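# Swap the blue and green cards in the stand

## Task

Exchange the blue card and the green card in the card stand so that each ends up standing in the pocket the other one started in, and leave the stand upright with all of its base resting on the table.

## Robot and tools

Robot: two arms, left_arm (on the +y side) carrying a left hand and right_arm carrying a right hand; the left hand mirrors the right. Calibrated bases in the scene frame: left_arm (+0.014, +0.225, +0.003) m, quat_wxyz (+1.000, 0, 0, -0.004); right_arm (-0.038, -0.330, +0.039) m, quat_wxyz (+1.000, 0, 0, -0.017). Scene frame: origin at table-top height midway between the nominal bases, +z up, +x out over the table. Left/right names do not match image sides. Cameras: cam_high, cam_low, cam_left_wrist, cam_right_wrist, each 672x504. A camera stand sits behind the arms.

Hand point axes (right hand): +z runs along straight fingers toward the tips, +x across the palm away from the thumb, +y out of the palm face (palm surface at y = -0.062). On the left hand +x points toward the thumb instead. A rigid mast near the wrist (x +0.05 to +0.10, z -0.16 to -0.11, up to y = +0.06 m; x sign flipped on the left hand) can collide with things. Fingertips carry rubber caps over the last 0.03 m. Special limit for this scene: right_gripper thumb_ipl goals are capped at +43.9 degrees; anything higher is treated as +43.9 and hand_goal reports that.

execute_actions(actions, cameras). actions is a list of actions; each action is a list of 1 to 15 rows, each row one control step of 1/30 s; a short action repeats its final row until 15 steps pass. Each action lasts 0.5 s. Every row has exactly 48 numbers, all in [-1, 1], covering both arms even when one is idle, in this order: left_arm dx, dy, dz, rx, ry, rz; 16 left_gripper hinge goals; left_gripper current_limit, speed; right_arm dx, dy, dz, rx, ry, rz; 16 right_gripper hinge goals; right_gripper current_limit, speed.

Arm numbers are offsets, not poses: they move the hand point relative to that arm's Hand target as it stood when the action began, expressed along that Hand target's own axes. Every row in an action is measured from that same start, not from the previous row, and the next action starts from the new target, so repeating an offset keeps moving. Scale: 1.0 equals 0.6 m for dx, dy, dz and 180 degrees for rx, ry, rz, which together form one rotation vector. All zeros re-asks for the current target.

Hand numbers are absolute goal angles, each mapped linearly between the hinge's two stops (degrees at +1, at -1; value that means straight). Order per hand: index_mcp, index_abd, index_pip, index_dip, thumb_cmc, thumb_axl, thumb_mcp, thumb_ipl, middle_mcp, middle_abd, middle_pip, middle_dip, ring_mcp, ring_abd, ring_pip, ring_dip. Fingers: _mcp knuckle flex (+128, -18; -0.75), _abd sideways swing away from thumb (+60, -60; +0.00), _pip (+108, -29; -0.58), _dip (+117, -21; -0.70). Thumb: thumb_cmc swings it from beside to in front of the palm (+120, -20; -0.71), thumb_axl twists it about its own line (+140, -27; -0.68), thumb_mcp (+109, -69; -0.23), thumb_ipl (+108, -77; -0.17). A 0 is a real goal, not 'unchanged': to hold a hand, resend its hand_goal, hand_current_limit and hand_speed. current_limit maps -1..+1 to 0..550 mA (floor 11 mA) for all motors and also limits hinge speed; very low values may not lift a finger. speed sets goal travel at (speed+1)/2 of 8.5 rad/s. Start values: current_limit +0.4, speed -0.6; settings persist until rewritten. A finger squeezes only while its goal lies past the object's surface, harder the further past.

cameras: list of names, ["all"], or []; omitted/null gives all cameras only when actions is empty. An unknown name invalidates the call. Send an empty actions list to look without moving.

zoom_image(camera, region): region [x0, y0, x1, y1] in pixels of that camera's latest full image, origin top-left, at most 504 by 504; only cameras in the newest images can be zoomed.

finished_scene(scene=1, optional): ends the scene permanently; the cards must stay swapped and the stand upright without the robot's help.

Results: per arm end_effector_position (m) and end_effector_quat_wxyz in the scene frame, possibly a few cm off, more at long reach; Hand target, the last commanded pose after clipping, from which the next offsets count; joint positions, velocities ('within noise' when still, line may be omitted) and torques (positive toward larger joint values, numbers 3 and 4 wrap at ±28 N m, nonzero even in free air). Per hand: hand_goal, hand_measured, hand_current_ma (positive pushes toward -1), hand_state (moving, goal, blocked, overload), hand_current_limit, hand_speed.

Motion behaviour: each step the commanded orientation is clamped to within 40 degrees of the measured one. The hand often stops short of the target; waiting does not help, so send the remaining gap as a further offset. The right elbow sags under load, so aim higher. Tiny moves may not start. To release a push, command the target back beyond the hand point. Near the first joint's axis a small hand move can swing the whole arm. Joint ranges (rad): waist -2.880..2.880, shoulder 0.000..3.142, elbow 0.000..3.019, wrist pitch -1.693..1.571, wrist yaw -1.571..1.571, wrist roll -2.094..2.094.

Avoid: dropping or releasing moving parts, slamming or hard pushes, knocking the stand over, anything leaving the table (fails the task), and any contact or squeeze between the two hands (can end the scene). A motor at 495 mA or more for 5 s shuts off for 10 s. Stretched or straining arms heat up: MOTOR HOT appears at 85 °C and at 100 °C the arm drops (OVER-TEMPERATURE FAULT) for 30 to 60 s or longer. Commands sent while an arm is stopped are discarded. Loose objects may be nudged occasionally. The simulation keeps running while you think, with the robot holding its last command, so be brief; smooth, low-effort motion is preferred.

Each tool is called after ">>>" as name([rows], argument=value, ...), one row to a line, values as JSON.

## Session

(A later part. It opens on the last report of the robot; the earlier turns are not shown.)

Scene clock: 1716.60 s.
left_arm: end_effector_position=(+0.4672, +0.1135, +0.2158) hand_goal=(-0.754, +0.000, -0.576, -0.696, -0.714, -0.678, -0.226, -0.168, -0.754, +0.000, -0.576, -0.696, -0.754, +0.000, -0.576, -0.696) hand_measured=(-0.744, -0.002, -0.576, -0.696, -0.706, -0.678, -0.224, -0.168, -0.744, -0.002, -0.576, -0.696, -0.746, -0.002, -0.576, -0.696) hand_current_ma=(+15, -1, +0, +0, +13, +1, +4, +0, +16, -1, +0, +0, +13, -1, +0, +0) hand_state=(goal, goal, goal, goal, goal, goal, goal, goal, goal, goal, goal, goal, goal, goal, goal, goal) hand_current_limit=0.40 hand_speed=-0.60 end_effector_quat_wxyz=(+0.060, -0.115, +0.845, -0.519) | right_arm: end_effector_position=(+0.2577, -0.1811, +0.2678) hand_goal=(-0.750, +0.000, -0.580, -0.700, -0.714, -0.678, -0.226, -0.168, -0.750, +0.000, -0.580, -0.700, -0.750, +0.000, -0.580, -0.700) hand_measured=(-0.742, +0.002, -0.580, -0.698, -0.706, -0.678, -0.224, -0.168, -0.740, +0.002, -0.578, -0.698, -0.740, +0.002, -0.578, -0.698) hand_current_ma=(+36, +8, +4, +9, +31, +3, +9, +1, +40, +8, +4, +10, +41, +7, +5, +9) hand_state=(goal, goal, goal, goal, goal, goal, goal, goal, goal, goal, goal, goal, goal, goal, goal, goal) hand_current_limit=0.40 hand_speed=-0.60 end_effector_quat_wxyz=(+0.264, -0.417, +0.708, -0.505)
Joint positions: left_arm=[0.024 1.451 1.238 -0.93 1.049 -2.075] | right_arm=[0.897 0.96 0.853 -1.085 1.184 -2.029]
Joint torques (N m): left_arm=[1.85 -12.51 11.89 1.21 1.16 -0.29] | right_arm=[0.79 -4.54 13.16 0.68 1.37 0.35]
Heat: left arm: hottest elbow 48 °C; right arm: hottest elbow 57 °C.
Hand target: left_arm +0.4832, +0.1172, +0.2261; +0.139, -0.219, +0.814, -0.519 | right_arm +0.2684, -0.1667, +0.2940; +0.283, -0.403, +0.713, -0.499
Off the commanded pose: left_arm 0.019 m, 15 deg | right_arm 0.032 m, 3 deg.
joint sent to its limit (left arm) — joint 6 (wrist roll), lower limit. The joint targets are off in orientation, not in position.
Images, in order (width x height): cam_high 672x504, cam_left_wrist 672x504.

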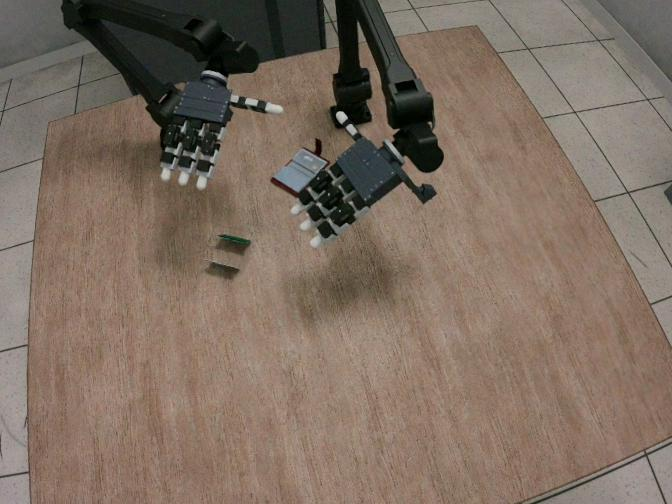

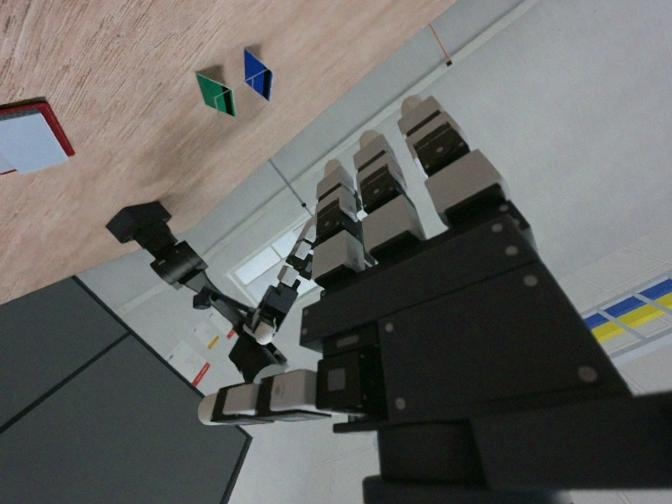

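>>> execute_actions([
  [[0,0,0,0,0,0,-0.754,0,-0.576,-0.696,-0.714,-0.678,-0.226,-0.168,-0.754,0,-0.576,-0.696,-0.754,0,-0.576,-0.696,0.4,-0.6,0,0,0,0,0.0157,0.0057,-0.65,0,0.737,0.174,0.657,-0.68,0,-0.168,-0.65,0,0.737,0.174,-0.75,0,-0.58,-0.7,0.4,-0.4]],
  [[0,0,0,0,0,0,-0.754,0,-0.576,-0.696,-0.714,-0.678,-0.226,-0.168,-0.754,0,-0.576,-0.696,-0.754,0,-0.576,-0.696,0.4,-0.6,-0.009,0.0308,0.117,0,0,0,-0.65,0,0.737,0.174,0.657,-0.68,0,-0.168,-0.65,0,0.737,0.174,-0.75,0,-0.58,-0.7,0.4,-0.4]],
  [[0,0,0,0,0,0,-0.754,0,-0.576,-0.696,-0.714,-0.678,-0.226,-0.168,-0.754,0,-0.576,-0.696,-0.754,0,-0.576,-0.696,0.4,-0.6,-0.009,0.0308,0.117,0,0,0,-0.65,0,0.737,0.174,0.657,-0.68,0,-0.168,-0.65,0,0.737,0.174,-0.75,0,-0.58,-0.7,0.4,-0.4]],
  [[0,0,0,0,0,0,-0.754,0,-0.576,-0.696,-0.714,-0.678,-0.226,-0.168,-0.754,0,-0.576,-0.696,-0.754,0,-0.576,-0.696,0.4,-0.6,-0.009,0.0308,0.117,0,0,0,-0.65,0,0.737,0.174,0.657,-0.68,0,-0.168,-0.65,0,0.737,0.174,-0.75,0,-0.58,-0.7,0.4,-0.4]],
], cameras=["cam_left_wrist","cam_high","cam_low","cam_right_wrist"])

>>> zoom_image(camera="cam_left_wrist", region=[170, 20, 340, 190])

Scene clock: 1820.50 s.
left_arm: end_effector_position=(+0.4673, +0.1138, +0.2155) hand_goal=(-0.754, +0.000, -0.576, -0.696, -0.714, -0.678, -0.226, -0.168, -0.754, +0.000, -0.576, -0.696, -0.754, +0.000, -0.576, -0.696) hand_measured=(-0.744, -0.002, -0.576, -0.696, -0.706, -0.678, -0.224, -0.168, -0.744, -0.002, -0.576, -0.696, -0.746, -0.002, -0.576, -0.696) hand_current_ma=(+15, -1, +0, +0, +13, +1, +4, +0, +16, -1, +0, +0, +13, -1, +0, +0) hand_state=(goal, goal, goal, goal, goal, goal, goal, goal, goal, goal, goal, goal, goal, goal, goal, goal) hand_current_limit=0.40 hand_speed=-0.60 end_effector_quat_wxyz=(+0.061, -0.116, +0.845, -0.518) | right_arm: end_effector_position=(+0.4052, -0.2614, +0.1515) hand_goal=(-0.650, +0.000, +0.736, +0.174, +0.656, -0.680, +0.000, -0.168, -0.650, +0.000, +0.736, +0.174, -0.750, +0.000, -0.580, -0.700) hand_measured=(-0.644, +0.002, +0.732, +0.170, +0.654, -0.678, -0.002, -0.168, -0.644, +0.002, +0.732, +0.170, -0.740, +0.002, -0.578, -0.698) hand_current_ma=(+26, +8, -14, -13, -8, +10, -6, +1, +26, +8, -13, -15, +41, +7, +5, +9) hand_state=(goal, goal, goal, goal, goal, goal, goal, goal, goal, goal, goal, goal, goal, goal, goal, goal) hand_current_limit=0.40 hand_speed=-0.40 end_effector_quat_wxyz=(+0.160, -0.268, +0.787, -0.532)
Joint positions: left_arm=[0.024 1.451 1.238 -0.93 1.047 -2.076] | right_arm=[0.461 1.404 0.884 -0.62 1.135 -2.076]
Joint torques (N m): left_arm=[1.55 -12.92 11.92 1.21 1.14 -0.29] | right_arm=[0.44 -11.81 10.85 1.8 1.21 0.02]
Heat: left arm: hottest elbow 50 °C; right arm: hottest elbow 65 °C.
Hand target: left_arm +0.4832, +0.1172, +0.2261; +0.139, -0.219, +0.814, -0.519 | right_arm +0.4260, -0.2531, +0.1699; +0.270, -0.384, +0.724, -0.506
Off the commanded pose: left_arm 0.019 m, 15 deg | right_arm 0.029 m, 20 deg.
joint sent to its limit (left arm) — joint 6 (wrist roll), lower limit. The joint targets are off in orientation, not in position.
joint sent to its limit (right arm) — joint 6 (wrist roll), lower limit. The joint targets are off in orientation, not in position.

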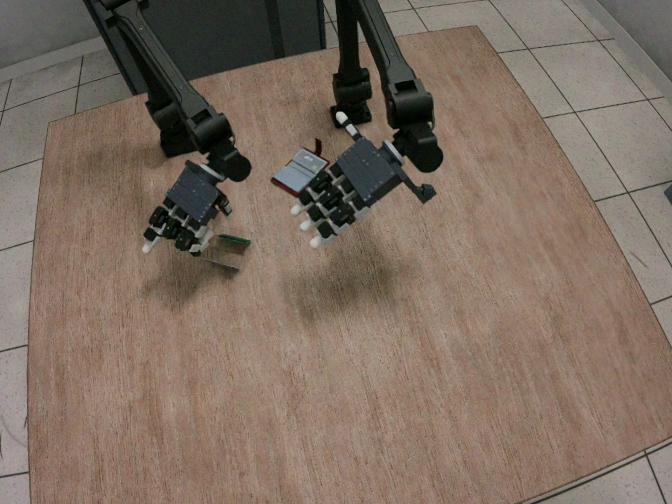

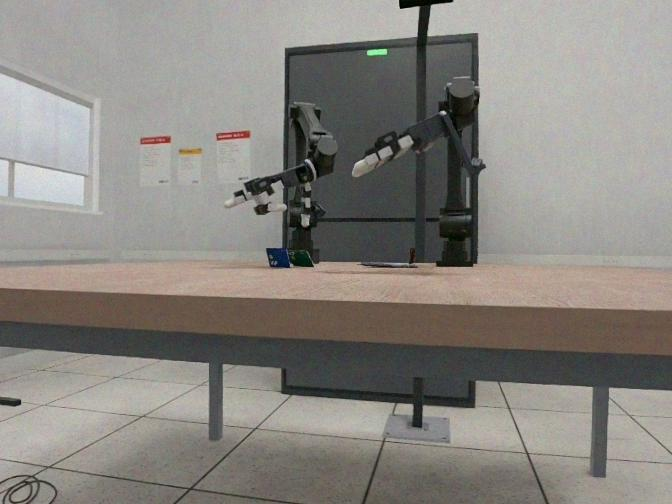

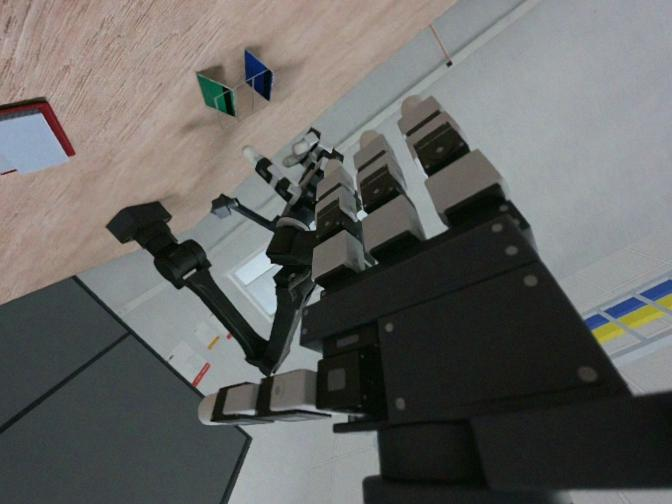

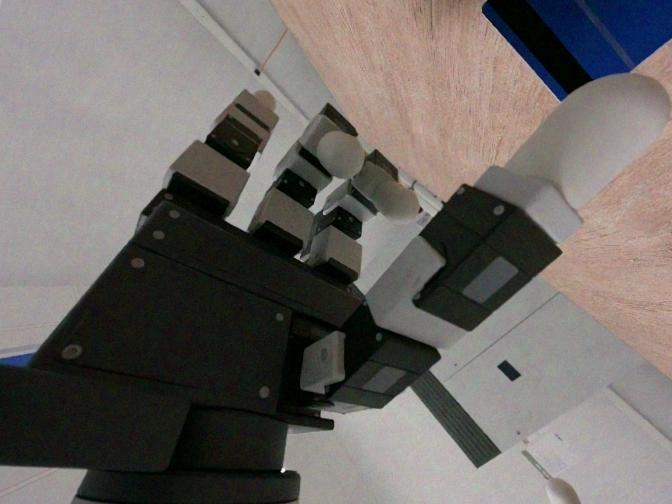

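Scaled by 2.965 from the camera's 672x504 image, which has a finer 960x720 frame.

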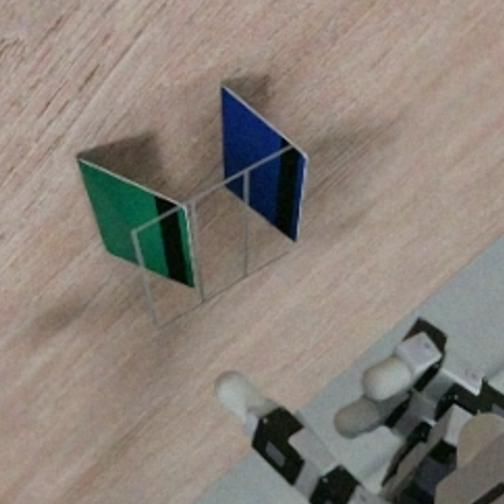

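>>> execute_actions([
  [[0,0,0,0,0,0,-0.754,0,-0.576,-0.696,-0.714,-0.678,-0.226,-0.168,-0.754,0,-0.576,-0.696,-0.754,0,-0.576,-0.696,0.4,-0.6,0.074,0.0375,0.0967,0,0.094,0.0342,-0.65,0,0.737,0.174,0.657,-0.68,0,-0.168,-0.65,0,0.737,0.174,-0.75,0,-0.58,-0.7,0.4,-0.4]],
  [[0,0,0,0,0,0,-0.754,0,-0.576,-0.696,-0.714,-0.678,-0.226,-0.168,-0.754,0,-0.576,-0.696,-0.754,0,-0.576,-0.696,0.4,-0.6,0,0,0,0,0,0,-0.65,0,0.737,0.174,0.657,-0.68,0,-0.168,-0.65,0,0.737,0.174,-0.75,0,-0.58,-0.7,0.4,-0.4]],
], cameras=["cam_left_wrist","cam_low"])

>>> zoom_image(camera="cam_left_wrist", region=[180, 30, 320, 170])

Scene clock: 1946.97 s.
left_arm: end_effector_position=(+0.4673, +0.1138, +0.2155) hand_goal=(-0.754, +0.000, -0.576, -0.696, -0.714, -0.678, -0.226, -0.168, -0.754, +0.000, -0.576, -0.696, -0.754, +0.000, -0.576, -0.696) hand_measured=(-0.744, -0.002, -0.576, -0.696, -0.706, -0.678, -0.224, -0.168, -0.744, -0.002, -0.576, -0.696, -0.746, -0.002, -0.576, -0.696) hand_current_ma=(+15, -1, +0, +0, +13, +1, +4, +0, +16, -1, +0, +0, +13, -1, +0, +0) hand_state=(goal, goal, goal, goal, goal, goal, goal, goal, goal, goal, goal, goal, goal, goal, goal, goal) hand_current_limit=0.40 hand_speed=-0.60 end_effector_quat_wxyz=(+0.061, -0.116, +0.845, -0.518) | right_arm: end_effector_position=(+0.4316, -0.3188, +0.1277) hand_goal=(-0.650, +0.000, +0.736, +0.174, +0.656, -0.680, +0.000, -0.168, -0.650, +0.000, +0.736, +0.174, -0.750, +0.000, -0.580, -0.700) hand_measured=(-0.644, +0.002, +0.732, +0.170, +0.654, -0.678, -0.002, -0.168, -0.644, +0.002, +0.732, +0.170, -0.740, +0.002, -0.578, -0.698) hand_current_ma=(+26, +8, -14, -13, -8, +10, -6, +1, +26, +8, -13, -15, +41, +6, +5, +9) hand_state=(goal, goal, goal, goal, goal, goal, goal, goal, goal, goal, goal, goal, goal, goal, goal, goal) hand_current_limit=0.40 hand_speed=-0.40 end_effector_quat_wxyz=(+0.136, -0.201, +0.802, -0.546)
Joint positions: left_arm=[0.024 1.451 1.238 -0.93 1.047 -2.076] | right_arm=[0.322 1.485 0.884 -0.502 1.147 -2.077]
Joint torques (N m): left_arm=[1.44 -12.81 11.88 1.25 1.14 -0.29] | right_arm=[0.5 -11.34 8.1 1.87 1.05 0.04]
Heat: left arm: hottest elbow 51 °C; right arm: hottest elbow 50 °C.
Hand target: left_arm +0.4832, +0.1172, +0.2261; +0.139, -0.219, +0.814, -0.519 | right_arm +0.4400, -0.3160, +0.1287; +0.187, -0.266, +0.775, -0.542
Off the commanded pose: left_arm 0.019 m, 15 deg | right_arm 0.009 m, 10 deg.
joint sent to its limit (left arm) — joint 6 (wrist roll), lower limit. The joint targets are off in orientation, not in position.
joint sent to its limit (right arm) — joint 6 (wrist roll), lower limit. The joint targets are off in orientation, not in position.
Images, in order (width x height): cam_low 672x504, cam_left_wrist 672x504.

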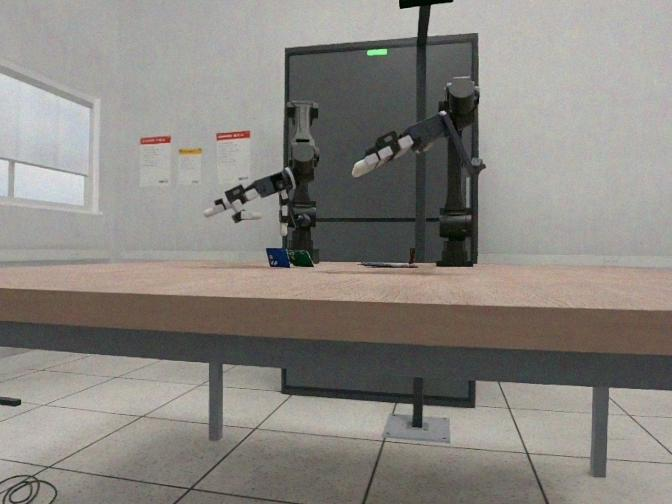

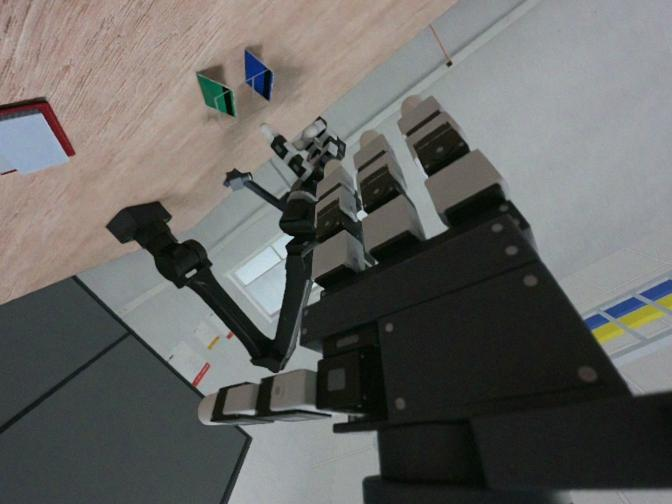

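Scaled by 3.600 from the camera's 672x504 image, which has a finer 960x720 frame.

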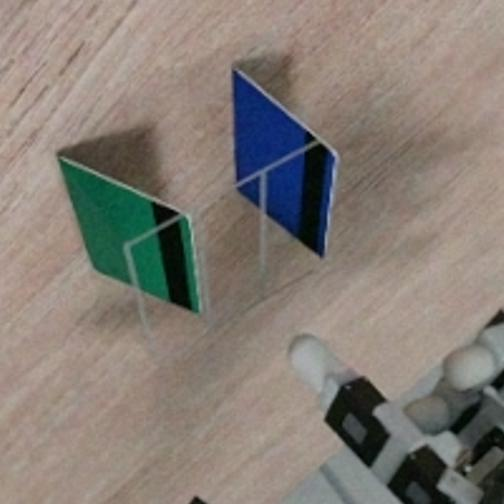

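>>> execute_actions([
  [[0,0,0,0,0,0,-0.754,0,-0.576,-0.696,-0.714,-0.678,-0.226,-0.168,-0.754,0,-0.576,-0.696,-0.754,0,-0.576,-0.696,0.4,-0.6,0.0317,0.0455,0.0187,0,0,0,-0.65,0,0.737,0.174,0.657,-0.68,0,-0.168,-0.65,0,0.737,0.174,-0.75,0,-0.58,-0.7,0.4,-0.4]],
], cameras=["cam_left_wrist","cam_high"])

>>> zoom_image(camera="cam_left_wrist", region=[180, 30, 320, 170])

Scene clock: 1965.70 s.
left_arm: end_effector_position=(+0.4673, +0.1138, +0.2155) hand_goal=(-0.754, +0.000, -0.576, -0.696, -0.714, -0.678, -0.226, -0.168, -0.754, +0.000, -0.576, -0.696, -0.754, +0.000, -0.576, -0.696) hand_measured=(-0.744, -0.002, -0.576, -0.696, -0.706, -0.678, -0.224, -0.168, -0.744, -0.002, -0.576, -0.696, -0.746, -0.002, -0.576, -0.696) hand_current_ma=(+15, -1, +0, +0, +13, +1, +4, +0, +16, -1, +0, +0, +13, -1, +0, +0) hand_state=(goal, goal, goal, goal, goal, goal, goal, goal, goal, goal, goal, goal, goal, goal, goal, goal) hand_current_limit=0.40 hand_speed=-0.60 end_effector_quat_wxyz=(+0.061, -0.116, +0.845, -0.518) | right_arm: end_effector_position=(+0.4261, -0.3230, +0.1066) hand_goal=(-0.650, +0.000, +0.736, +0.174, +0.656, -0.680, +0.000, -0.168, -0.650, +0.000, +0.736, +0.174, -0.750, +0.000, -0.580, -0.700) hand_measured=(-0.644, +0.002, +0.732, +0.170, +0.654, -0.678, -0.002, -0.168, -0.644, +0.002, +0.732, +0.170, -0.740, +0.002, -0.578, -0.698) hand_current_ma=(+26, +8, -14, -13, -7, +10, -6, +1, +26, +8, -13, -15, +41, +6, +5, +9) hand_state=(goal, goal, goal, goal, goal, goal, goal, goal, goal, goal, goal, goal, goal, goal, goal, goal) hand_current_limit=0.40 hand_speed=-0.40 end_effector_quat_wxyz=(+0.143, -0.193, +0.804, -0.544)
Joint positions: left_arm=[0.024 1.451 1.238 -0.93 1.047 -2.076] | right_arm=[0.315 1.501 0.829 -0.412 1.143 -2.078]
Joint torques (N m): left_arm=[1.49 -12.81 11.93 1.22 1.14 -0.28] | right_arm=[-0.44 -11.05 6.32 1.89 1.1 0.05]
Heat: left arm: hottest elbow 51 °C; right arm: hottest elbow 48 °C.
Hand target: left_arm +0.4832, +0.1172, +0.2261; +0.139, -0.219, +0.814, -0.519 | right_arm +0.4257, -0.3287, +0.0992; +0.187, -0.266, +0.775, -0.542
Off the commanded pose: left_arm 0.019 m, 15 deg | right_arm 0.009 m, 10 deg.
joint sent to its limit (left arm) — joint 6 (wrist roll), lower limit. The joint targets are off in orientation, not in position.
joint sent to its limit (right arm) — joint 6 (wrist roll), lower limit. The joint targets are off in orientation, not in position.
Images, in order (width x height): cam_high 672x504, cam_left_wrist 672x504.

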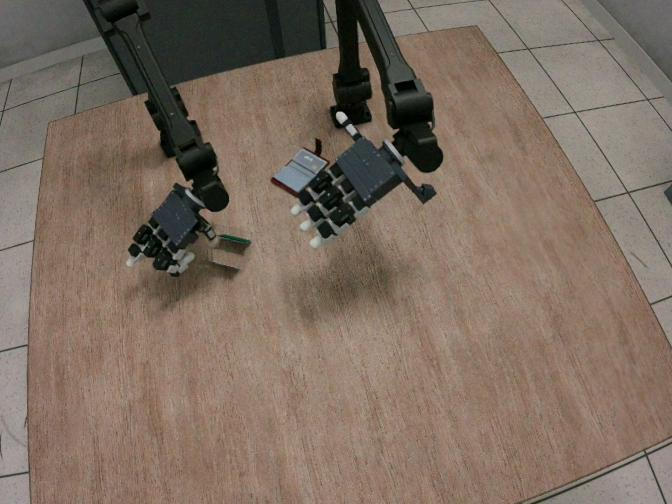

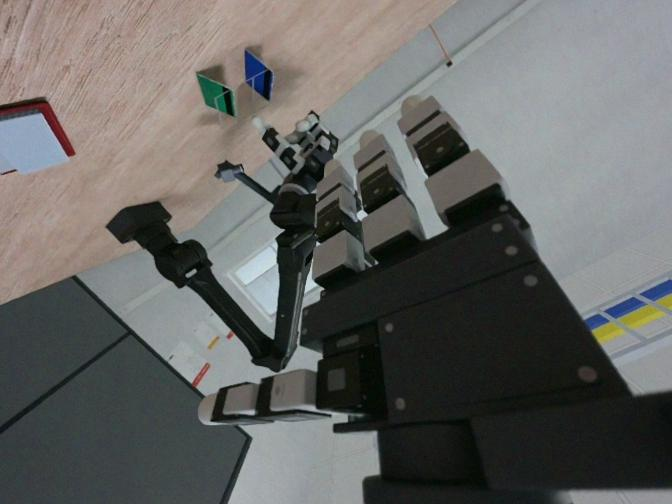

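Scaled by 3.600 from the camera's 672x504 image, which has a finer 960x720 frame.

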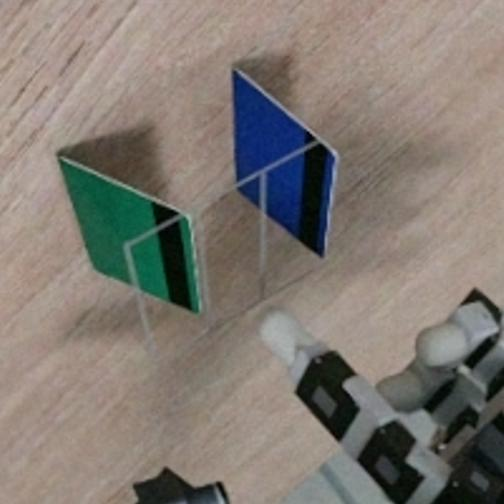

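>>> execute_actions([
  [[0,0,0,0,0,0,-0.754,0,-0.576,-0.696,-0.714,-0.678,-0.226,-0.168,-0.754,0,-0.576,-0.696,-0.754,0,-0.576,-0.696,0.4,-0.6,0,0.019,-0.0133,0,0,0,-0.65,0,0.737,0.174,0.657,-0.68,0,-0.168,-0.65,0,0.737,0.174,-0.75,0,-0.58,-0.7,0.4,-0.4]],
  [[0,0,0,0,0,0,-0.754,0,-0.576,-0.696,-0.714,-0.678,-0.226,-0.168,-0.754,0,-0.576,-0.696,-0.754,0,-0.576,-0.696,0.4,-0.6,0,0.0377,0.0137,0,0,0,-0.65,0,0.737,0.174,0.657,-0.68,0,-0.168,-0.65,0,0.737,0.174,-0.75,0,-0.58,-0.7,0.4,-0.4]],
], cameras=["cam_left_wrist"])

>>> zoom_image(camera="cam_left_wrist", region=[180, 30, 320, 170])

Scene clock: 1993.90 s.
left_arm: end_effector_position=(+0.4673, +0.1138, +0.2155) hand_goal=(-0.754, +0.000, -0.576, -0.696, -0.714, -0.678, -0.226, -0.168, -0.754, +0.000, -0.576, -0.696, -0.754, +0.000, -0.576, -0.696) hand_measured=(-0.744, -0.002, -0.576, -0.696, -0.706, -0.678, -0.224, -0.168, -0.744, -0.002, -0.576, -0.696, -0.746, -0.002, -0.576, -0.696) hand_current_ma=(+15, -1, +0, +0, +13, +1, +4, +0, +16, -1, +0, +0, +13, -1, +0, +0) hand_state=(goal, goal, goal, goal, goal, goal, goal, goal, goal, goal, goal, goal, goal, goal, goal, goal) hand_current_limit=0.40 hand_speed=-0.60 end_effector_quat_wxyz=(+0.061, -0.116, +0.845, -0.518) | right_arm: end_effector_position=(+0.4193, -0.3232, +0.0729) hand_goal=(-0.650, +0.000, +0.736, +0.174, +0.656, -0.680, +0.000, -0.168, -0.650, +0.000, +0.736, +0.174, -0.750, +0.000, -0.580, -0.700) hand_measured=(-0.644, +0.002, +0.732, +0.170, +0.654, -0.678, -0.002, -0.168, -0.644, +0.002, +0.732, +0.170, -0.740, +0.002, -0.578, -0.698) hand_current_ma=(+26, +8, -14, -13, -7, +10, -6, +1, +26, +8, -13, -15, +41, +6, +5, +9) hand_state=(goal, goal, goal, goal, goal, goal, goal, goal, goal, goal, goal, goal, goal, goal, goal, goal) hand_current_limit=0.40 hand_speed=-0.40 end_effector_quat_wxyz=(+0.143, -0.195, +0.803, -0.545)
Joint positions: left_arm=[0.024 1.451 1.238 -0.93 1.047 -2.076] | right_arm=[0.32 1.555 0.776 -0.306 1.144 -2.078]
Joint torques (N m): left_arm=[1.49 -12.86 11.96 1.21 1.14 -0.29] | right_arm=[1.26 -11.22 5.9 1.91 1.23 0.05]
Heat: left arm: hottest elbow 51 °C; right arm: hottest elbow 45 °C.
Hand target: left_arm +0.4832, +0.1172, +0.2261; +0.139, -0.219, +0.814, -0.519 | right_arm +0.4189, -0.3197, +0.0672; +0.187, -0.266, +0.775, -0.542
Off the commanded pose: left_arm 0.019 m, 15 deg | right_arm 0.007 m, 10 deg.
joint sent to its limit (left arm) — joint 6 (wrist roll), lower limit. The joint targets are off in orientation, not in position.
joint sent to its limit (right arm) — joint 6 (wrist roll), lower limit. The joint targets are off in orientation, not in position.
Images, in order (width x height): cam_left_wrist 672x504.

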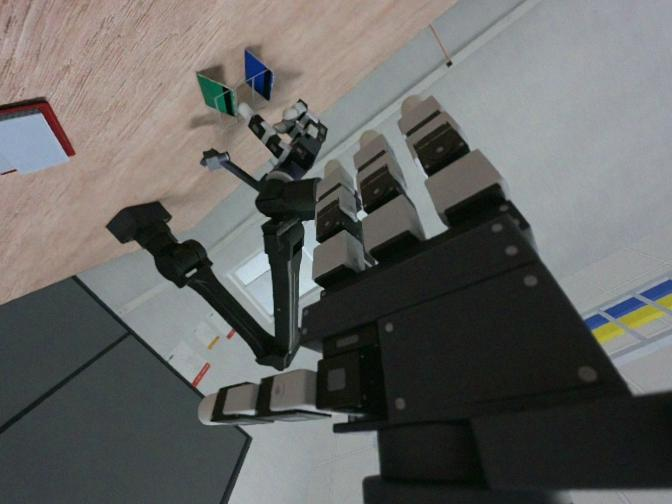

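Scaled by 3.600 from the camera's 672x504 image, which has a finer 960x720 frame.

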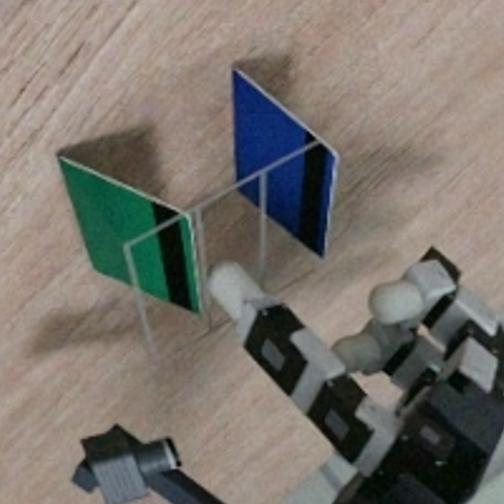

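>>> execute_actions([
  [[0,0,0,0,0,0,-0.754,0,-0.576,-0.696,-0.714,-0.678,-0.226,-0.168,-0.754,0,-0.576,-0.696,-0.754,0,-0.576,-0.696,0.4,-0.6,0.0077,0.0083,-0.0226,0,0,0,-0.65,0,0.737,0.174,0.657,-0.68,0,-0.168,-0.65,0,0.737,0.174,-0.75,0,-0.58,-0.7,0.4,-0.4]],
  [[0,0,0,0,0,0,-0.754,0,-0.576,-0.696,-0.714,-0.678,-0.226,-0.168,-0.754,0,-0.576,-0.696,-0.754,0,-0.576,-0.696,0.4,-0.6,0.0077,0.0083,-0.0226,0,0,0,-0.65,0,0.737,0.174,0.657,-0.68,0,-0.168,-0.65,0,0.737,0.174,-0.75,0,-0.58,-0.7,0.4,-0.4]],
], cameras=["cam_left_wrist"])

>>> zoom_image(camera="cam_left_wrist", region=[170, 30, 310, 170])

Scene clock: 2013.30 s.
left_arm: end_effector_position=(+0.4673, +0.1138, +0.2155) hand_goal=(-0.754, +0.000, -0.576, -0.696, -0.714, -0.678, -0.226, -0.168, -0.754, +0.000, -0.576, -0.696, -0.754, +0.000, -0.576, -0.696) hand_measured=(-0.744, -0.002, -0.576, -0.696, -0.706, -0.678, -0.224, -0.168, -0.744, -0.002, -0.576, -0.696, -0.746, -0.002, -0.576, -0.696) hand_current_ma=(+15, -1, +0, +0, +13, +1, +4, +0, +16, -1, +0, +0, +13, -1, +0, +0) hand_state=(goal, goal, goal, goal, goal, goal, goal, goal, goal, goal, goal, goal, goal, goal, goal, goal) hand_current_limit=0.40 hand_speed=-0.60 end_effector_quat_wxyz=(+0.061, -0.116, +0.845, -0.518) | right_arm: end_effector_position=(+0.3938, -0.3056, +0.0613) hand_goal=(-0.650, +0.000, +0.736, +0.174, +0.656, -0.680, +0.000, -0.168, -0.650, +0.000, +0.736, +0.174, -0.750, +0.000, -0.580, -0.700) hand_measured=(-0.644, +0.002, +0.732, +0.170, +0.652, -0.680, +0.002, -0.168, -0.644, +0.002, +0.732, +0.170, -0.740, +0.002, -0.578, -0.698) hand_current_ma=(+26, +8, -14, -13, -19, +4, +13, +3, +26, +8, -13, -15, +41, +6, +5, +9) hand_state=(goal, goal, goal, goal, goal, goal, goal, goal, goal, goal, goal, goal, goal, goal, goal, goal) hand_current_limit=0.40 hand_speed=-0.40 end_effector_quat_wxyz=(+0.147, -0.225, +0.793, -0.546)
Joint positions: left_arm=[0.024 1.451 1.238 -0.93 1.047 -2.076] | right_arm=[0.382 1.536 0.711 -0.289 1.158 -2.077]
Joint torques (N m): left_arm=[1.67 -12.98 11.93 1.21 1.14 -0.28] | right_arm=[1.14 -13.45 5.23 1.84 1.23 0.04]
Heat: left arm: hottest elbow 51 °C; right arm: hottest elbow 44 °C.
Hand target: left_arm +0.4832, +0.1172, +0.2261; +0.139, -0.219, +0.814, -0.519 | right_arm +0.3937, -0.3026, +0.0671; +0.187, -0.266, +0.775, -0.542
Off the commanded pose: left_arm 0.019 m, 15 deg | right_arm 0.006 m, 7 deg.
joint sent to its limit (left arm) — joint 6 (wrist roll), lower limit. The joint targets are off in orientation, not in position.
joint sent to its limit (right arm) — joint 6 (wrist roll), lower limit. The joint targets are off in orientation, not in position.
Images, in order (width x height): cam_left_wrist 672x504.

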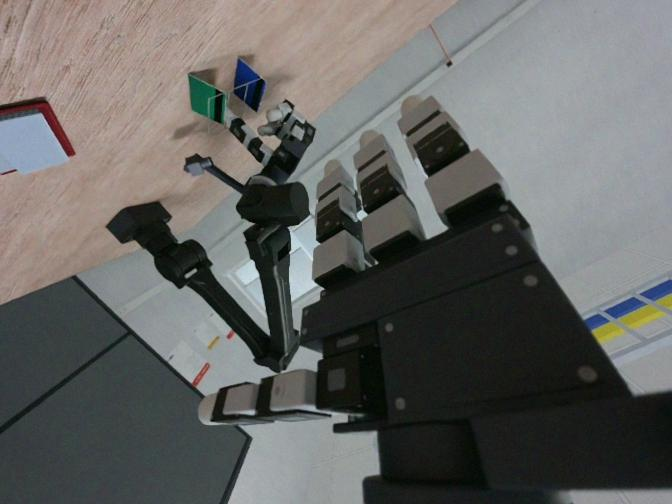

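Scaled by 3.600 from the camera's 672x504 image, which has a finer 960x720 frame.

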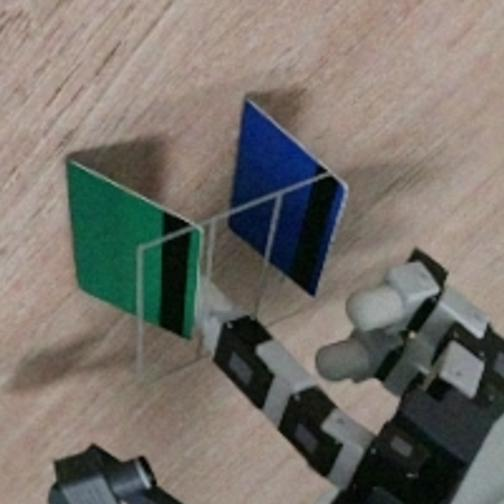

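>>> execute_actions([
  [[0,0,0,0,0,0,-0.754,0,-0.576,-0.696,-0.714,-0.678,-0.226,-0.168,-0.754,0,-0.576,-0.696,-0.754,0,-0.576,-0.696,0.4,-0.6,0.004,-0.0047,-0.018,0,0,0,-0.65,0,0.737,0.174,0.657,-0.68,0,-0.168,-0.65,0,0.737,0.174,-0.75,0,-0.58,-0.7,0.4,-0.4]],
], cameras=["cam_left_wrist"])

>>> zoom_image(camera="cam_left_wrist", region=[170, 30, 310, 170])

Scene clock: 2055.93 s.
left_arm: end_effector_position=(+0.4673, +0.1138, +0.2155) hand_goal=(-0.754, +0.000, -0.576, -0.696, -0.714, -0.678, -0.226, -0.168, -0.754, +0.000, -0.576, -0.696, -0.754, +0.000, -0.576, -0.696) hand_measured=(-0.744, -0.002, -0.576, -0.696, -0.706, -0.678, -0.224, -0.168, -0.744, -0.002, -0.576, -0.696, -0.746, -0.002, -0.576, -0.696) hand_current_ma=(+15, -1, +0, +0, +13, +1, +4, +0, +16, -1, +0, +0, +13, -1, +0, +0) hand_state=(goal, goal, goal, goal, goal, goal, goal, goal, goal, goal, goal, goal, goal, goal, goal, goal) hand_current_limit=0.40 hand_speed=-0.60 end_effector_quat_wxyz=(+0.061, -0.116, +0.845, -0.518) | right_arm: end_effector_position=(+0.3890, -0.2991, +0.0686) hand_goal=(-0.650, +0.000, +0.736, +0.174, +0.656, -0.680, +0.000, -0.168, -0.650, +0.000, +0.736, +0.174, -0.750, +0.000, -0.580, -0.700) hand_measured=(-0.644, +0.002, +0.732, +0.170, +0.652, -0.680, +0.002, -0.168, -0.644, +0.002, +0.732, +0.170, -0.740, +0.002, -0.578, -0.698) hand_current_ma=(+26, +8, -14, -13, -16, +4, +13, +3, +26, +8, -13, -15, +41, +6, +5, +9) hand_state=(goal, goal, goal, goal, goal, goal, goal, goal, goal, goal, goal, goal, goal, goal, goal, goal) hand_current_limit=0.40 hand_speed=-0.40 end_effector_quat_wxyz=(+0.159, -0.228, +0.791, -0.545)
Joint positions: left_arm=[0.024 1.451 1.238 -0.93 1.047 -2.076] | right_arm=[0.402 1.503 0.695 -0.289 1.16 -2.077]
Joint torques (N m): left_arm=[1.61 -12.92 11.93 1.22 1.14 -0.29] | right_arm=[1.2 -13.04 5.45 1.21 1.21 0.05]
Heat: left arm: hottest elbow 51 °C; right arm: hottest elbow 40 °C.
Hand target: left_arm +0.4832, +0.1172, +0.2261; +0.139, -0.219, +0.814, -0.519 | right_arm +0.3862, -0.2968, +0.0734; +0.187, -0.266, +0.775, -0.542
Off the commanded pose: left_arm 0.019 m, 15 deg | right_arm 0.006 m, 6 deg.
joint sent to its limit (left arm) — joint 6 (wrist roll), lower limit. The joint targets are off in orientation, not in position.
joint sent to its limit (right arm) — joint 6 (wrist roll), lower limit. The joint targets are off in orientation, not in position.
Images, in order (width x height): cam_left_wrist 672x504.

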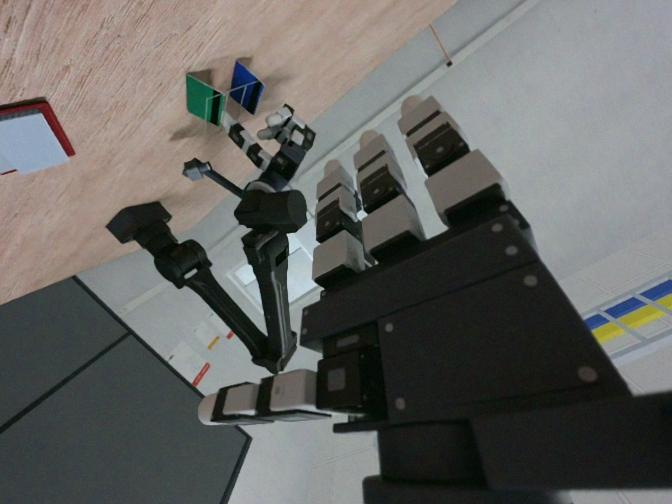

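Scaled by 3.600 from the camera's 672x504 image, which has a finer 960x720 frame.

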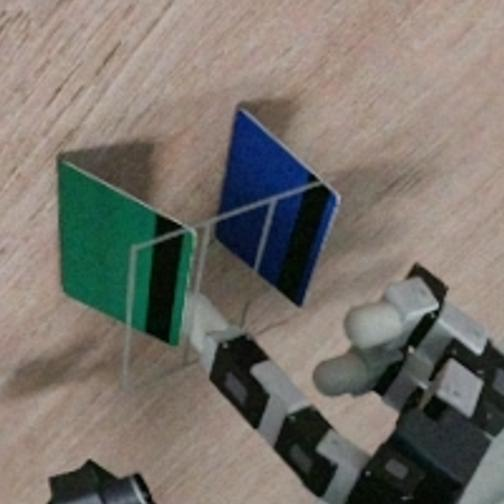

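>>> execute_actions([
  [[0,0,0,0,0,0,-0.754,0,-0.576,-0.696,-0.714,-0.678,-0.226,-0.168,-0.754,0,-0.576,-0.696,-0.754,0,-0.576,-0.696,0.4,-0.6,0,-0.004,0.011,0,0,0,-0.65,0,0.737,0.174,0.657,-0.68,0,-0.168,-0.65,0,0.737,0.174,-0.75,0,-0.58,-0.7,0.4,-0.4]],
  [[0,0,0,0,0,0,-0.754,0,-0.576,-0.696,-0.714,-0.678,-0.226,-0.168,-0.754,0,-0.576,-0.696,-0.754,0,-0.576,-0.696,0.4,-0.6,0,-0.0705,-0.0257,0,0,0,-0.65,0,0.737,0.174,0.657,-0.68,0,-0.168,-0.65,0,0.737,0.174,-0.75,0,-0.58,-0.7,0.4,-0.4]],
  [[0,0,0,0,0,0,-0.754,0,-0.576,-0.696,-0.714,-0.678,-0.226,-0.168,-0.754,0,-0.576,-0.696,-0.754,0,-0.576,-0.696,0.4,-0.6,-0.0532,0.0298,-0.0578,0,0,0,-0.65,0,0.737,0.174,0.657,-0.68,0,-0.168,-0.65,0,0.737,0.174,-0.75,0,-0.58,-0.7,0.4,-0.4]],
], cameras=["cam_left_wrist","cam_high"])

>>> zoom_image(camera="cam_left_wrist", region=[170, 30, 310, 170])

Scene clock: 2103.23 s.
left_arm: end_effector_position=(+0.4673, +0.1138, +0.2155) hand_goal=(-0.754, +0.000, -0.576, -0.696, -0.714, -0.678, -0.226, -0.168, -0.754, +0.000, -0.576, -0.696, -0.754, +0.000, -0.576, -0.696) hand_measured=(-0.744, -0.002, -0.576, -0.696, -0.706, -0.678, -0.224, -0.168, -0.744, -0.002, -0.576, -0.696, -0.746, -0.002, -0.576, -0.696) hand_current_ma=(+15, -1, +0, +0, +13, +1, +4, +0, +16, -1, +0, +0, +13, -1, +0, +0) hand_state=(goal, goal, goal, goal, goal, goal, goal, goal, goal, goal, goal, goal, goal, goal, goal, goal) hand_current_limit=0.40 hand_speed=-0.60 end_effector_quat_wxyz=(+0.061, -0.116, +0.845, -0.518) | right_arm: end_effector_position=(+0.3738, -0.2608, +0.1019) hand_goal=(-0.650, +0.000, +0.736, +0.174, +0.656, -0.680, +0.000, -0.168, -0.650, +0.000, +0.736, +0.174, -0.750, +0.000, -0.580, -0.700) hand_measured=(-0.644, +0.002, +0.732, +0.170, +0.652, -0.680, +0.002, -0.168, -0.644, +0.002, +0.732, +0.170, -0.740, +0.002, -0.578, -0.698) hand_current_ma=(+26, +8, -14, -13, -14, +3, +9, +3, +26, +8, -13, -15, +41, +6, +5, +9) hand_state=(goal, goal, goal, goal, goal, goal, goal, goal, goal, goal, goal, goal, goal, goal, goal, goal) hand_current_limit=0.40 hand_speed=-0.40 end_effector_quat_wxyz=(+0.178, -0.273, +0.775, -0.542)
Joint positions: left_arm=[0.024 1.451 1.238 -0.93 1.047 -2.076] | right_arm=[0.508 1.409 0.713 -0.422 1.172 -2.077]
Joint torques (N m): left_arm=[1.55 -12.86 11.95 1.24 1.14 -0.29] | right_arm=[0.38 -9.11 10.17 0.88 1.27 0.12]
Heat: left arm: hottest elbow 51 °C; right arm: hottest elbow 39 °C.
Hand target: left_arm +0.4832, +0.1172, +0.2261; +0.139, -0.219, +0.814, -0.519 | right_arm +0.3919, -0.2523, +0.1136; +0.187, -0.266, +0.775, -0.542
Off the commanded pose: left_arm 0.019 m, 15 deg | right_arm 0.023 m, 1 deg.
joint sent to its limit (left arm) — joint 6 (wrist roll), lower limit. The joint targets are off in orientation, not in position.
Images, in order (width x height): cam_high 672x504, cam_left_wrist 672x504.

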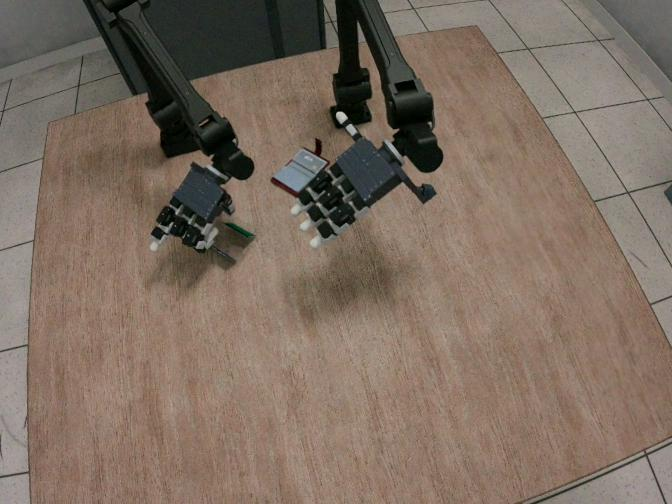

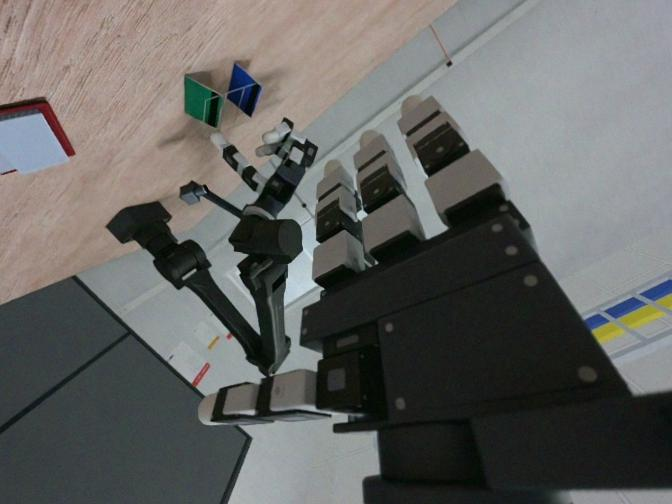

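Scaled by 3.600 from the camera's 672x504 image, which has a finer 960x720 frame.

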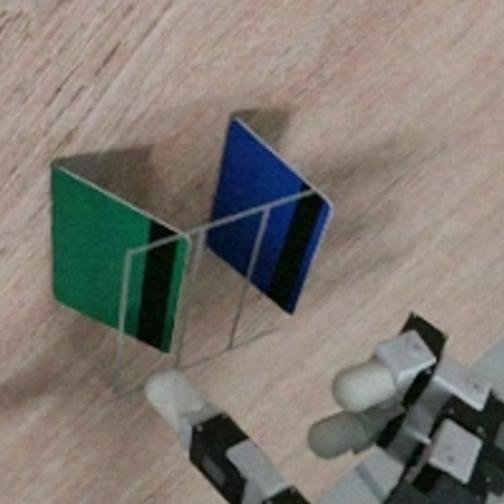

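>>> execute_actions([
  [[0,0,0,0,0,0,-0.754,0,-0.576,-0.696,-0.714,-0.678,-0.226,-0.168,-0.754,0,-0.576,-0.696,-0.754,0,-0.576,-0.696,0.4,-0.6,-0.0315,0.0083,-0.0052,0,0,0,-0.65,0,0.737,0.174,0.657,-0.68,0,-0.168,-0.65,0,0.737,0.174,-0.75,0,-0.58,-0.7,0.4,-0.4]],
], cameras=["cam_left_wrist"])

>>> zoom_image(camera="cam_left_wrist", region=[170, 30, 310, 170])

Scene clock: 2167.27 s.
left_arm: end_effector_position=(+0.4673, +0.1138, +0.2155) hand_goal=(-0.754, +0.000, -0.576, -0.696, -0.714, -0.678, -0.226, -0.168, -0.754, +0.000, -0.576, -0.696, -0.754, +0.000, -0.576, -0.696) hand_measured=(-0.744, -0.002, -0.576, -0.696, -0.706, -0.678, -0.224, -0.168, -0.744, -0.002, -0.576, -0.696, -0.746, -0.002, -0.576, -0.696) hand_current_ma=(+15, -1, +0, +0, +13, +1, +4, +0, +16, -1, +0, +0, +13, -1, +0, +0) hand_state=(goal, goal, goal, goal, goal, goal, goal, goal, goal, goal, goal, goal, goal, goal, goal, goal) hand_current_limit=0.40 hand_speed=-0.60 end_effector_quat_wxyz=(+0.061, -0.116, +0.845, -0.518) | right_arm: end_effector_position=(+0.3857, -0.2503, +0.0987) hand_goal=(-0.650, +0.000, +0.736, +0.174, +0.656, -0.680, +0.000, -0.168, -0.650, +0.000, +0.736, +0.174, -0.750, +0.000, -0.580, -0.700) hand_measured=(-0.644, +0.002, +0.732, +0.170, +0.652, -0.680, +0.002, -0.168, -0.644, +0.002, +0.732, +0.170, -0.740, +0.002, -0.578, -0.698) hand_current_ma=(+26, +8, -14, -13, -13, +3, +9, +3, +26, +8, -13, -15, +41, +6, +5, +9) hand_state=(goal, goal, goal, goal, goal, goal, goal, goal, goal, goal, goal, goal, goal, goal, goal, goal) hand_current_limit=0.40 hand_speed=-0.40 end_effector_quat_wxyz=(+0.174, -0.275, +0.774, -0.544)
Joint positions: left_arm=[0.024 1.451 1.238 -0.93 1.047 -2.076] | right_arm=[0.52 1.463 0.764 -0.459 1.18 -2.045]
Joint torques (N m): left_arm=[1.49 -12.81 11.96 1.24 1.14 -0.28] | right_arm=[1.08 -9.82 10.22 0.76 1.3 0.31]
Heat: left arm: hottest elbow 52 °C; right arm: hottest elbow 51 °C.
Hand target: left_arm +0.4832, +0.1172, +0.2261; +0.139, -0.219, +0.814, -0.519 | right_arm +0.4039, -0.2370, +0.1101; +0.187, -0.266, +0.775, -0.542
Off the commanded pose: left_arm 0.019 m, 15 deg | right_arm 0.025 m, 2 deg.
joint sent to its limit (left arm) — joint 6 (wrist roll), lower limit. The joint targets are off in orientation, not in position.
Images, in order (width x height): cam_left_wrist 672x504.

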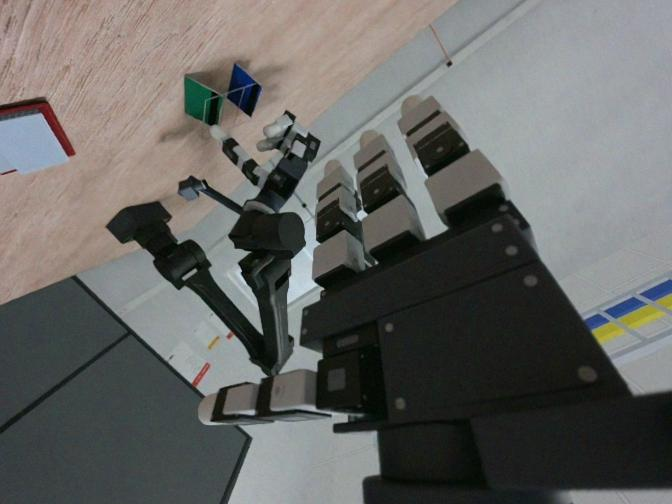

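Scaled by 3.600 from the camera's 672x504 image, which has a finer 960x720 frame.

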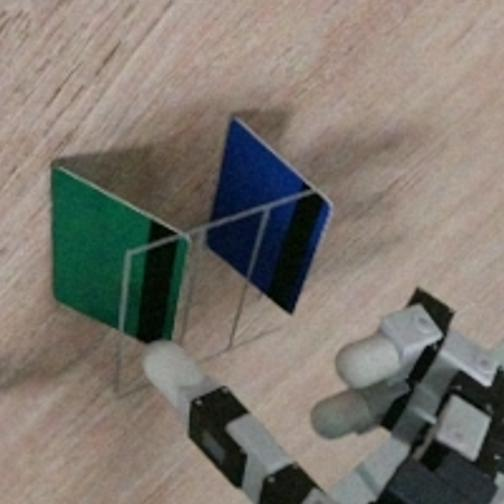

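>>> execute_actions([
  [[0,0,0,0,0,0,-0.754,0,-0.576,-0.696,-0.714,-0.678,-0.226,-0.168,-0.754,0,-0.576,-0.696,-0.754,0,-0.576,-0.696,0.4,-0.6,-0.02,0,-0.001,0,0,0,-0.65,0,0.737,0.174,0.657,-0.68,0,-0.168,-0.65,0,0.737,0.174,-0.75,0,-0.58,-0.7,0.4,-0.4]],
  [[0,0,0,0,0,0,-0.754,0,-0.576,-0.696,-0.714,-0.678,-0.226,-0.168,-0.754,0,-0.576,-0.696,-0.754,0,-0.576,-0.696,0.4,-0.6,0,0.02,0.0075,0,0,0,-0.65,0,0.737,0.174,0.657,-0.68,0,-0.168,-0.65,0,0.737,0.174,-0.75,0,-0.58,-0.7,0.4,-0.4]],
], cameras=["cam_left_wrist"])

>>> zoom_image(camera="cam_left_wrist", region=[170, 30, 310, 170])

Scene clock: 2187.60 s.
left_arm: end_effector_position=(+0.4673, +0.1138, +0.2155) hand_goal=(-0.754, +0.000, -0.576, -0.696, -0.714, -0.678, -0.226, -0.168, -0.754, +0.000, -0.576, -0.696, -0.754, +0.000, -0.576, -0.696) hand_measured=(-0.744, -0.002, -0.576, -0.696, -0.706, -0.678, -0.224, -0.168, -0.744, -0.002, -0.576, -0.696, -0.746, -0.002, -0.576, -0.696) hand_current_ma=(+15, -1, +0, +0, +13, +1, +4, +0, +16, -1, +0, +0, +13, -1, +0, +0) hand_state=(goal, goal, goal, goal, goal, goal, goal, goal, goal, goal, goal, goal, goal, goal, goal, goal) hand_current_limit=0.40 hand_speed=-0.60 end_effector_quat_wxyz=(+0.061, -0.116, +0.845, -0.518) | right_arm: end_effector_position=(+0.3943, -0.2435, +0.0881) hand_goal=(-0.650, +0.000, +0.736, +0.174, +0.656, -0.680, +0.000, -0.168, -0.650, +0.000, +0.736, +0.174, -0.750, +0.000, -0.580, -0.700) hand_measured=(-0.644, +0.002, +0.732, +0.170, +0.652, -0.680, +0.002, -0.168, -0.644, +0.002, +0.732, +0.170, -0.740, +0.002, -0.578, -0.698) hand_current_ma=(+26, +8, -14, -13, -13, +3, +9, +3, +26, +8, -13, -15, +41, +6, +5, +9) hand_state=(goal, goal, goal, goal, goal, goal, goal, goal, goal, goal, goal, goal, goal, goal, goal, goal) hand_current_limit=0.40 hand_speed=-0.40 end_effector_quat_wxyz=(+0.165, -0.279, +0.773, -0.545)
Joint positions: left_arm=[0.024 1.451 1.238 -0.93 1.047 -2.076] | right_arm=[0.526 1.521 0.799 -0.475 1.184 -2.024]
Joint torques (N m): left_arm=[1.55 -12.98 11.92 1.2 1.14 -0.28] | right_arm=[1.14 -10.87 9.14 1.7 1.28 0.28]
Heat: left arm: hottest elbow 52 °C; right arm: hottest elbow 52 °C.
Hand target: left_arm +0.4832, +0.1172, +0.2261; +0.139, -0.219, +0.814, -0.519 | right_arm +0.4130, -0.2293, +0.0974; +0.187, -0.266, +0.775, -0.542
Off the commanded pose: left_arm 0.019 m, 15 deg | right_arm 0.025 m, 3 deg.
joint sent to its limit (left arm) — joint 6 (wrist roll), lower limit. The joint targets are off in orientation, not in position.
Images, in order (width x height): cam_left_wrist 672x504.

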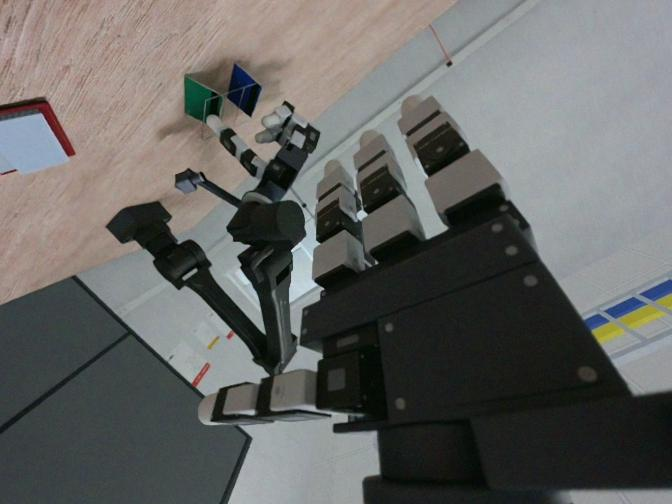

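Scaled by 3.600 from the camera's 672x504 image, which has a finer 960x720 frame.

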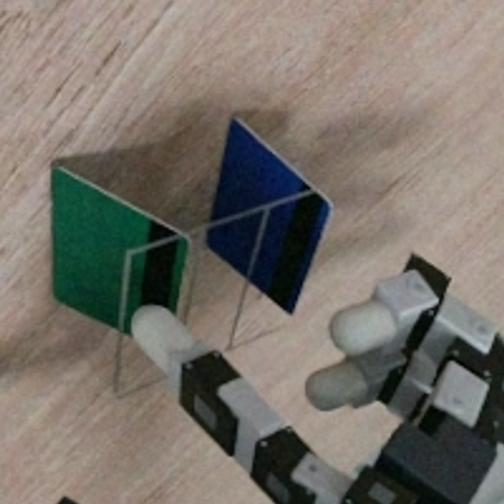

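>>> execute_actions([
  [[0,0,0,0,0,0,-0.754,0,-0.576,-0.696,-0.714,-0.678,-0.226,-0.168,-0.754,0,-0.576,-0.696,-0.754,0,-0.576,-0.696,0.4,-0.6,0,0.0282,0.0103,0,0,0,-0.65,0,0.737,0.174,0.657,-0.68,0,-0.168,-0.65,0,0.737,0.174,-0.75,0,-0.58,-0.7,0.4,-0.4]],
], cameras=["cam_left_wrist"])

>>> zoom_image(camera="cam_left_wrist", region=[170, 30, 310, 170])

Scene clock: 2199.37 s.
left_arm: end_effector_position=(+0.4673, +0.1138, +0.2155) hand_goal=(-0.754, +0.000, -0.576, -0.696, -0.714, -0.678, -0.226, -0.168, -0.754, +0.000, -0.576, -0.696, -0.754, +0.000, -0.576, -0.696) hand_measured=(-0.744, -0.002, -0.576, -0.696, -0.706, -0.678, -0.224, -0.168, -0.744, -0.002, -0.576, -0.696, -0.746, -0.002, -0.576, -0.696) hand_current_ma=(+15, -1, +0, +0, +13, +1, +4, +0, +16, -1, +0, +0, +13, -1, +0, +0) hand_state=(goal, goal, goal, goal, goal, goal, goal, goal, goal, goal, goal, goal, goal, goal, goal, goal) hand_current_limit=0.40 hand_speed=-0.60 end_effector_quat_wxyz=(+0.061, -0.116, +0.845, -0.518) | right_arm: end_effector_position=(+0.4019, -0.2395, +0.0763) hand_goal=(-0.650, +0.000, +0.736, +0.174, +0.656, -0.680, +0.000, -0.168, -0.650, +0.000, +0.736, +0.174, -0.750, +0.000, -0.580, -0.700) hand_measured=(-0.644, +0.002, +0.732, +0.170, +0.652, -0.680, +0.002, -0.168, -0.644, +0.002, +0.732, +0.170, -0.740, +0.002, -0.578, -0.698) hand_current_ma=(+26, +8, -14, -13, -13, +3, +9, +3, +26, +8, -13, -15, +41, +6, +5, +9) hand_state=(goal, goal, goal, goal, goal, goal, goal, goal, goal, goal, goal, goal, goal, goal, goal, goal) hand_current_limit=0.40 hand_speed=-0.40 end_effector_quat_wxyz=(+0.173, -0.273, +0.774, -0.544)
Joint positions: left_arm=[0.024 1.451 1.238 -0.93 1.047 -2.076] | right_arm=[0.526 1.56 0.799 -0.419 1.185 -2.021]
Joint torques (N m): left_arm=[1.55 -12.86 11.93 1.22 1.14 -0.29] | right_arm=[1.14 -11.22 7.77 1.68 1.24 0.24]
Heat: left arm: hottest elbow 52 °C; right arm: hottest elbow 51 °C.
Hand target: left_arm +0.4832, +0.1172, +0.2261; +0.139, -0.219, +0.814, -0.519 | right_arm +0.4131, -0.2293, +0.0794; +0.187, -0.266, +0.775, -0.542
Off the commanded pose: left_arm 0.019 m, 15 deg | right_arm 0.015 m, 2 deg.
joint sent to its limit (left arm) — joint 6 (wrist roll), lower limit. The joint targets are off in orientation, not in position.
Images, in order (width x height): cam_left_wrist 672x504.

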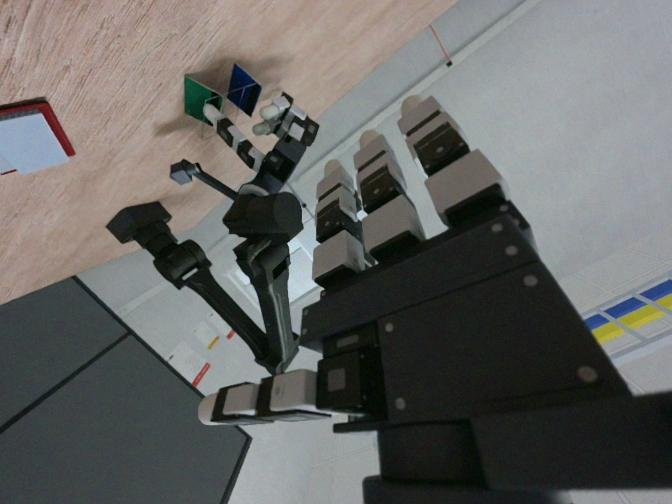

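Scaled by 3.600 from the camera's 672x504 image, which has a finer 960x720 frame.

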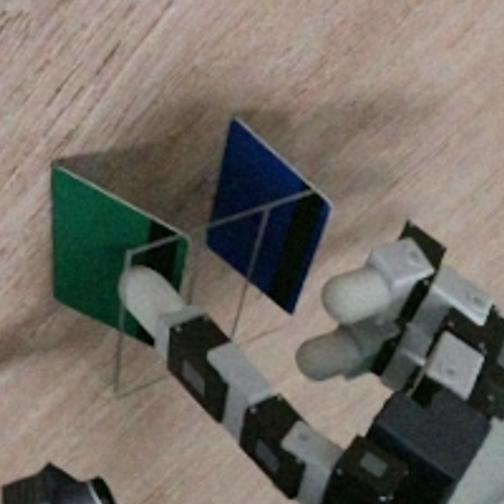

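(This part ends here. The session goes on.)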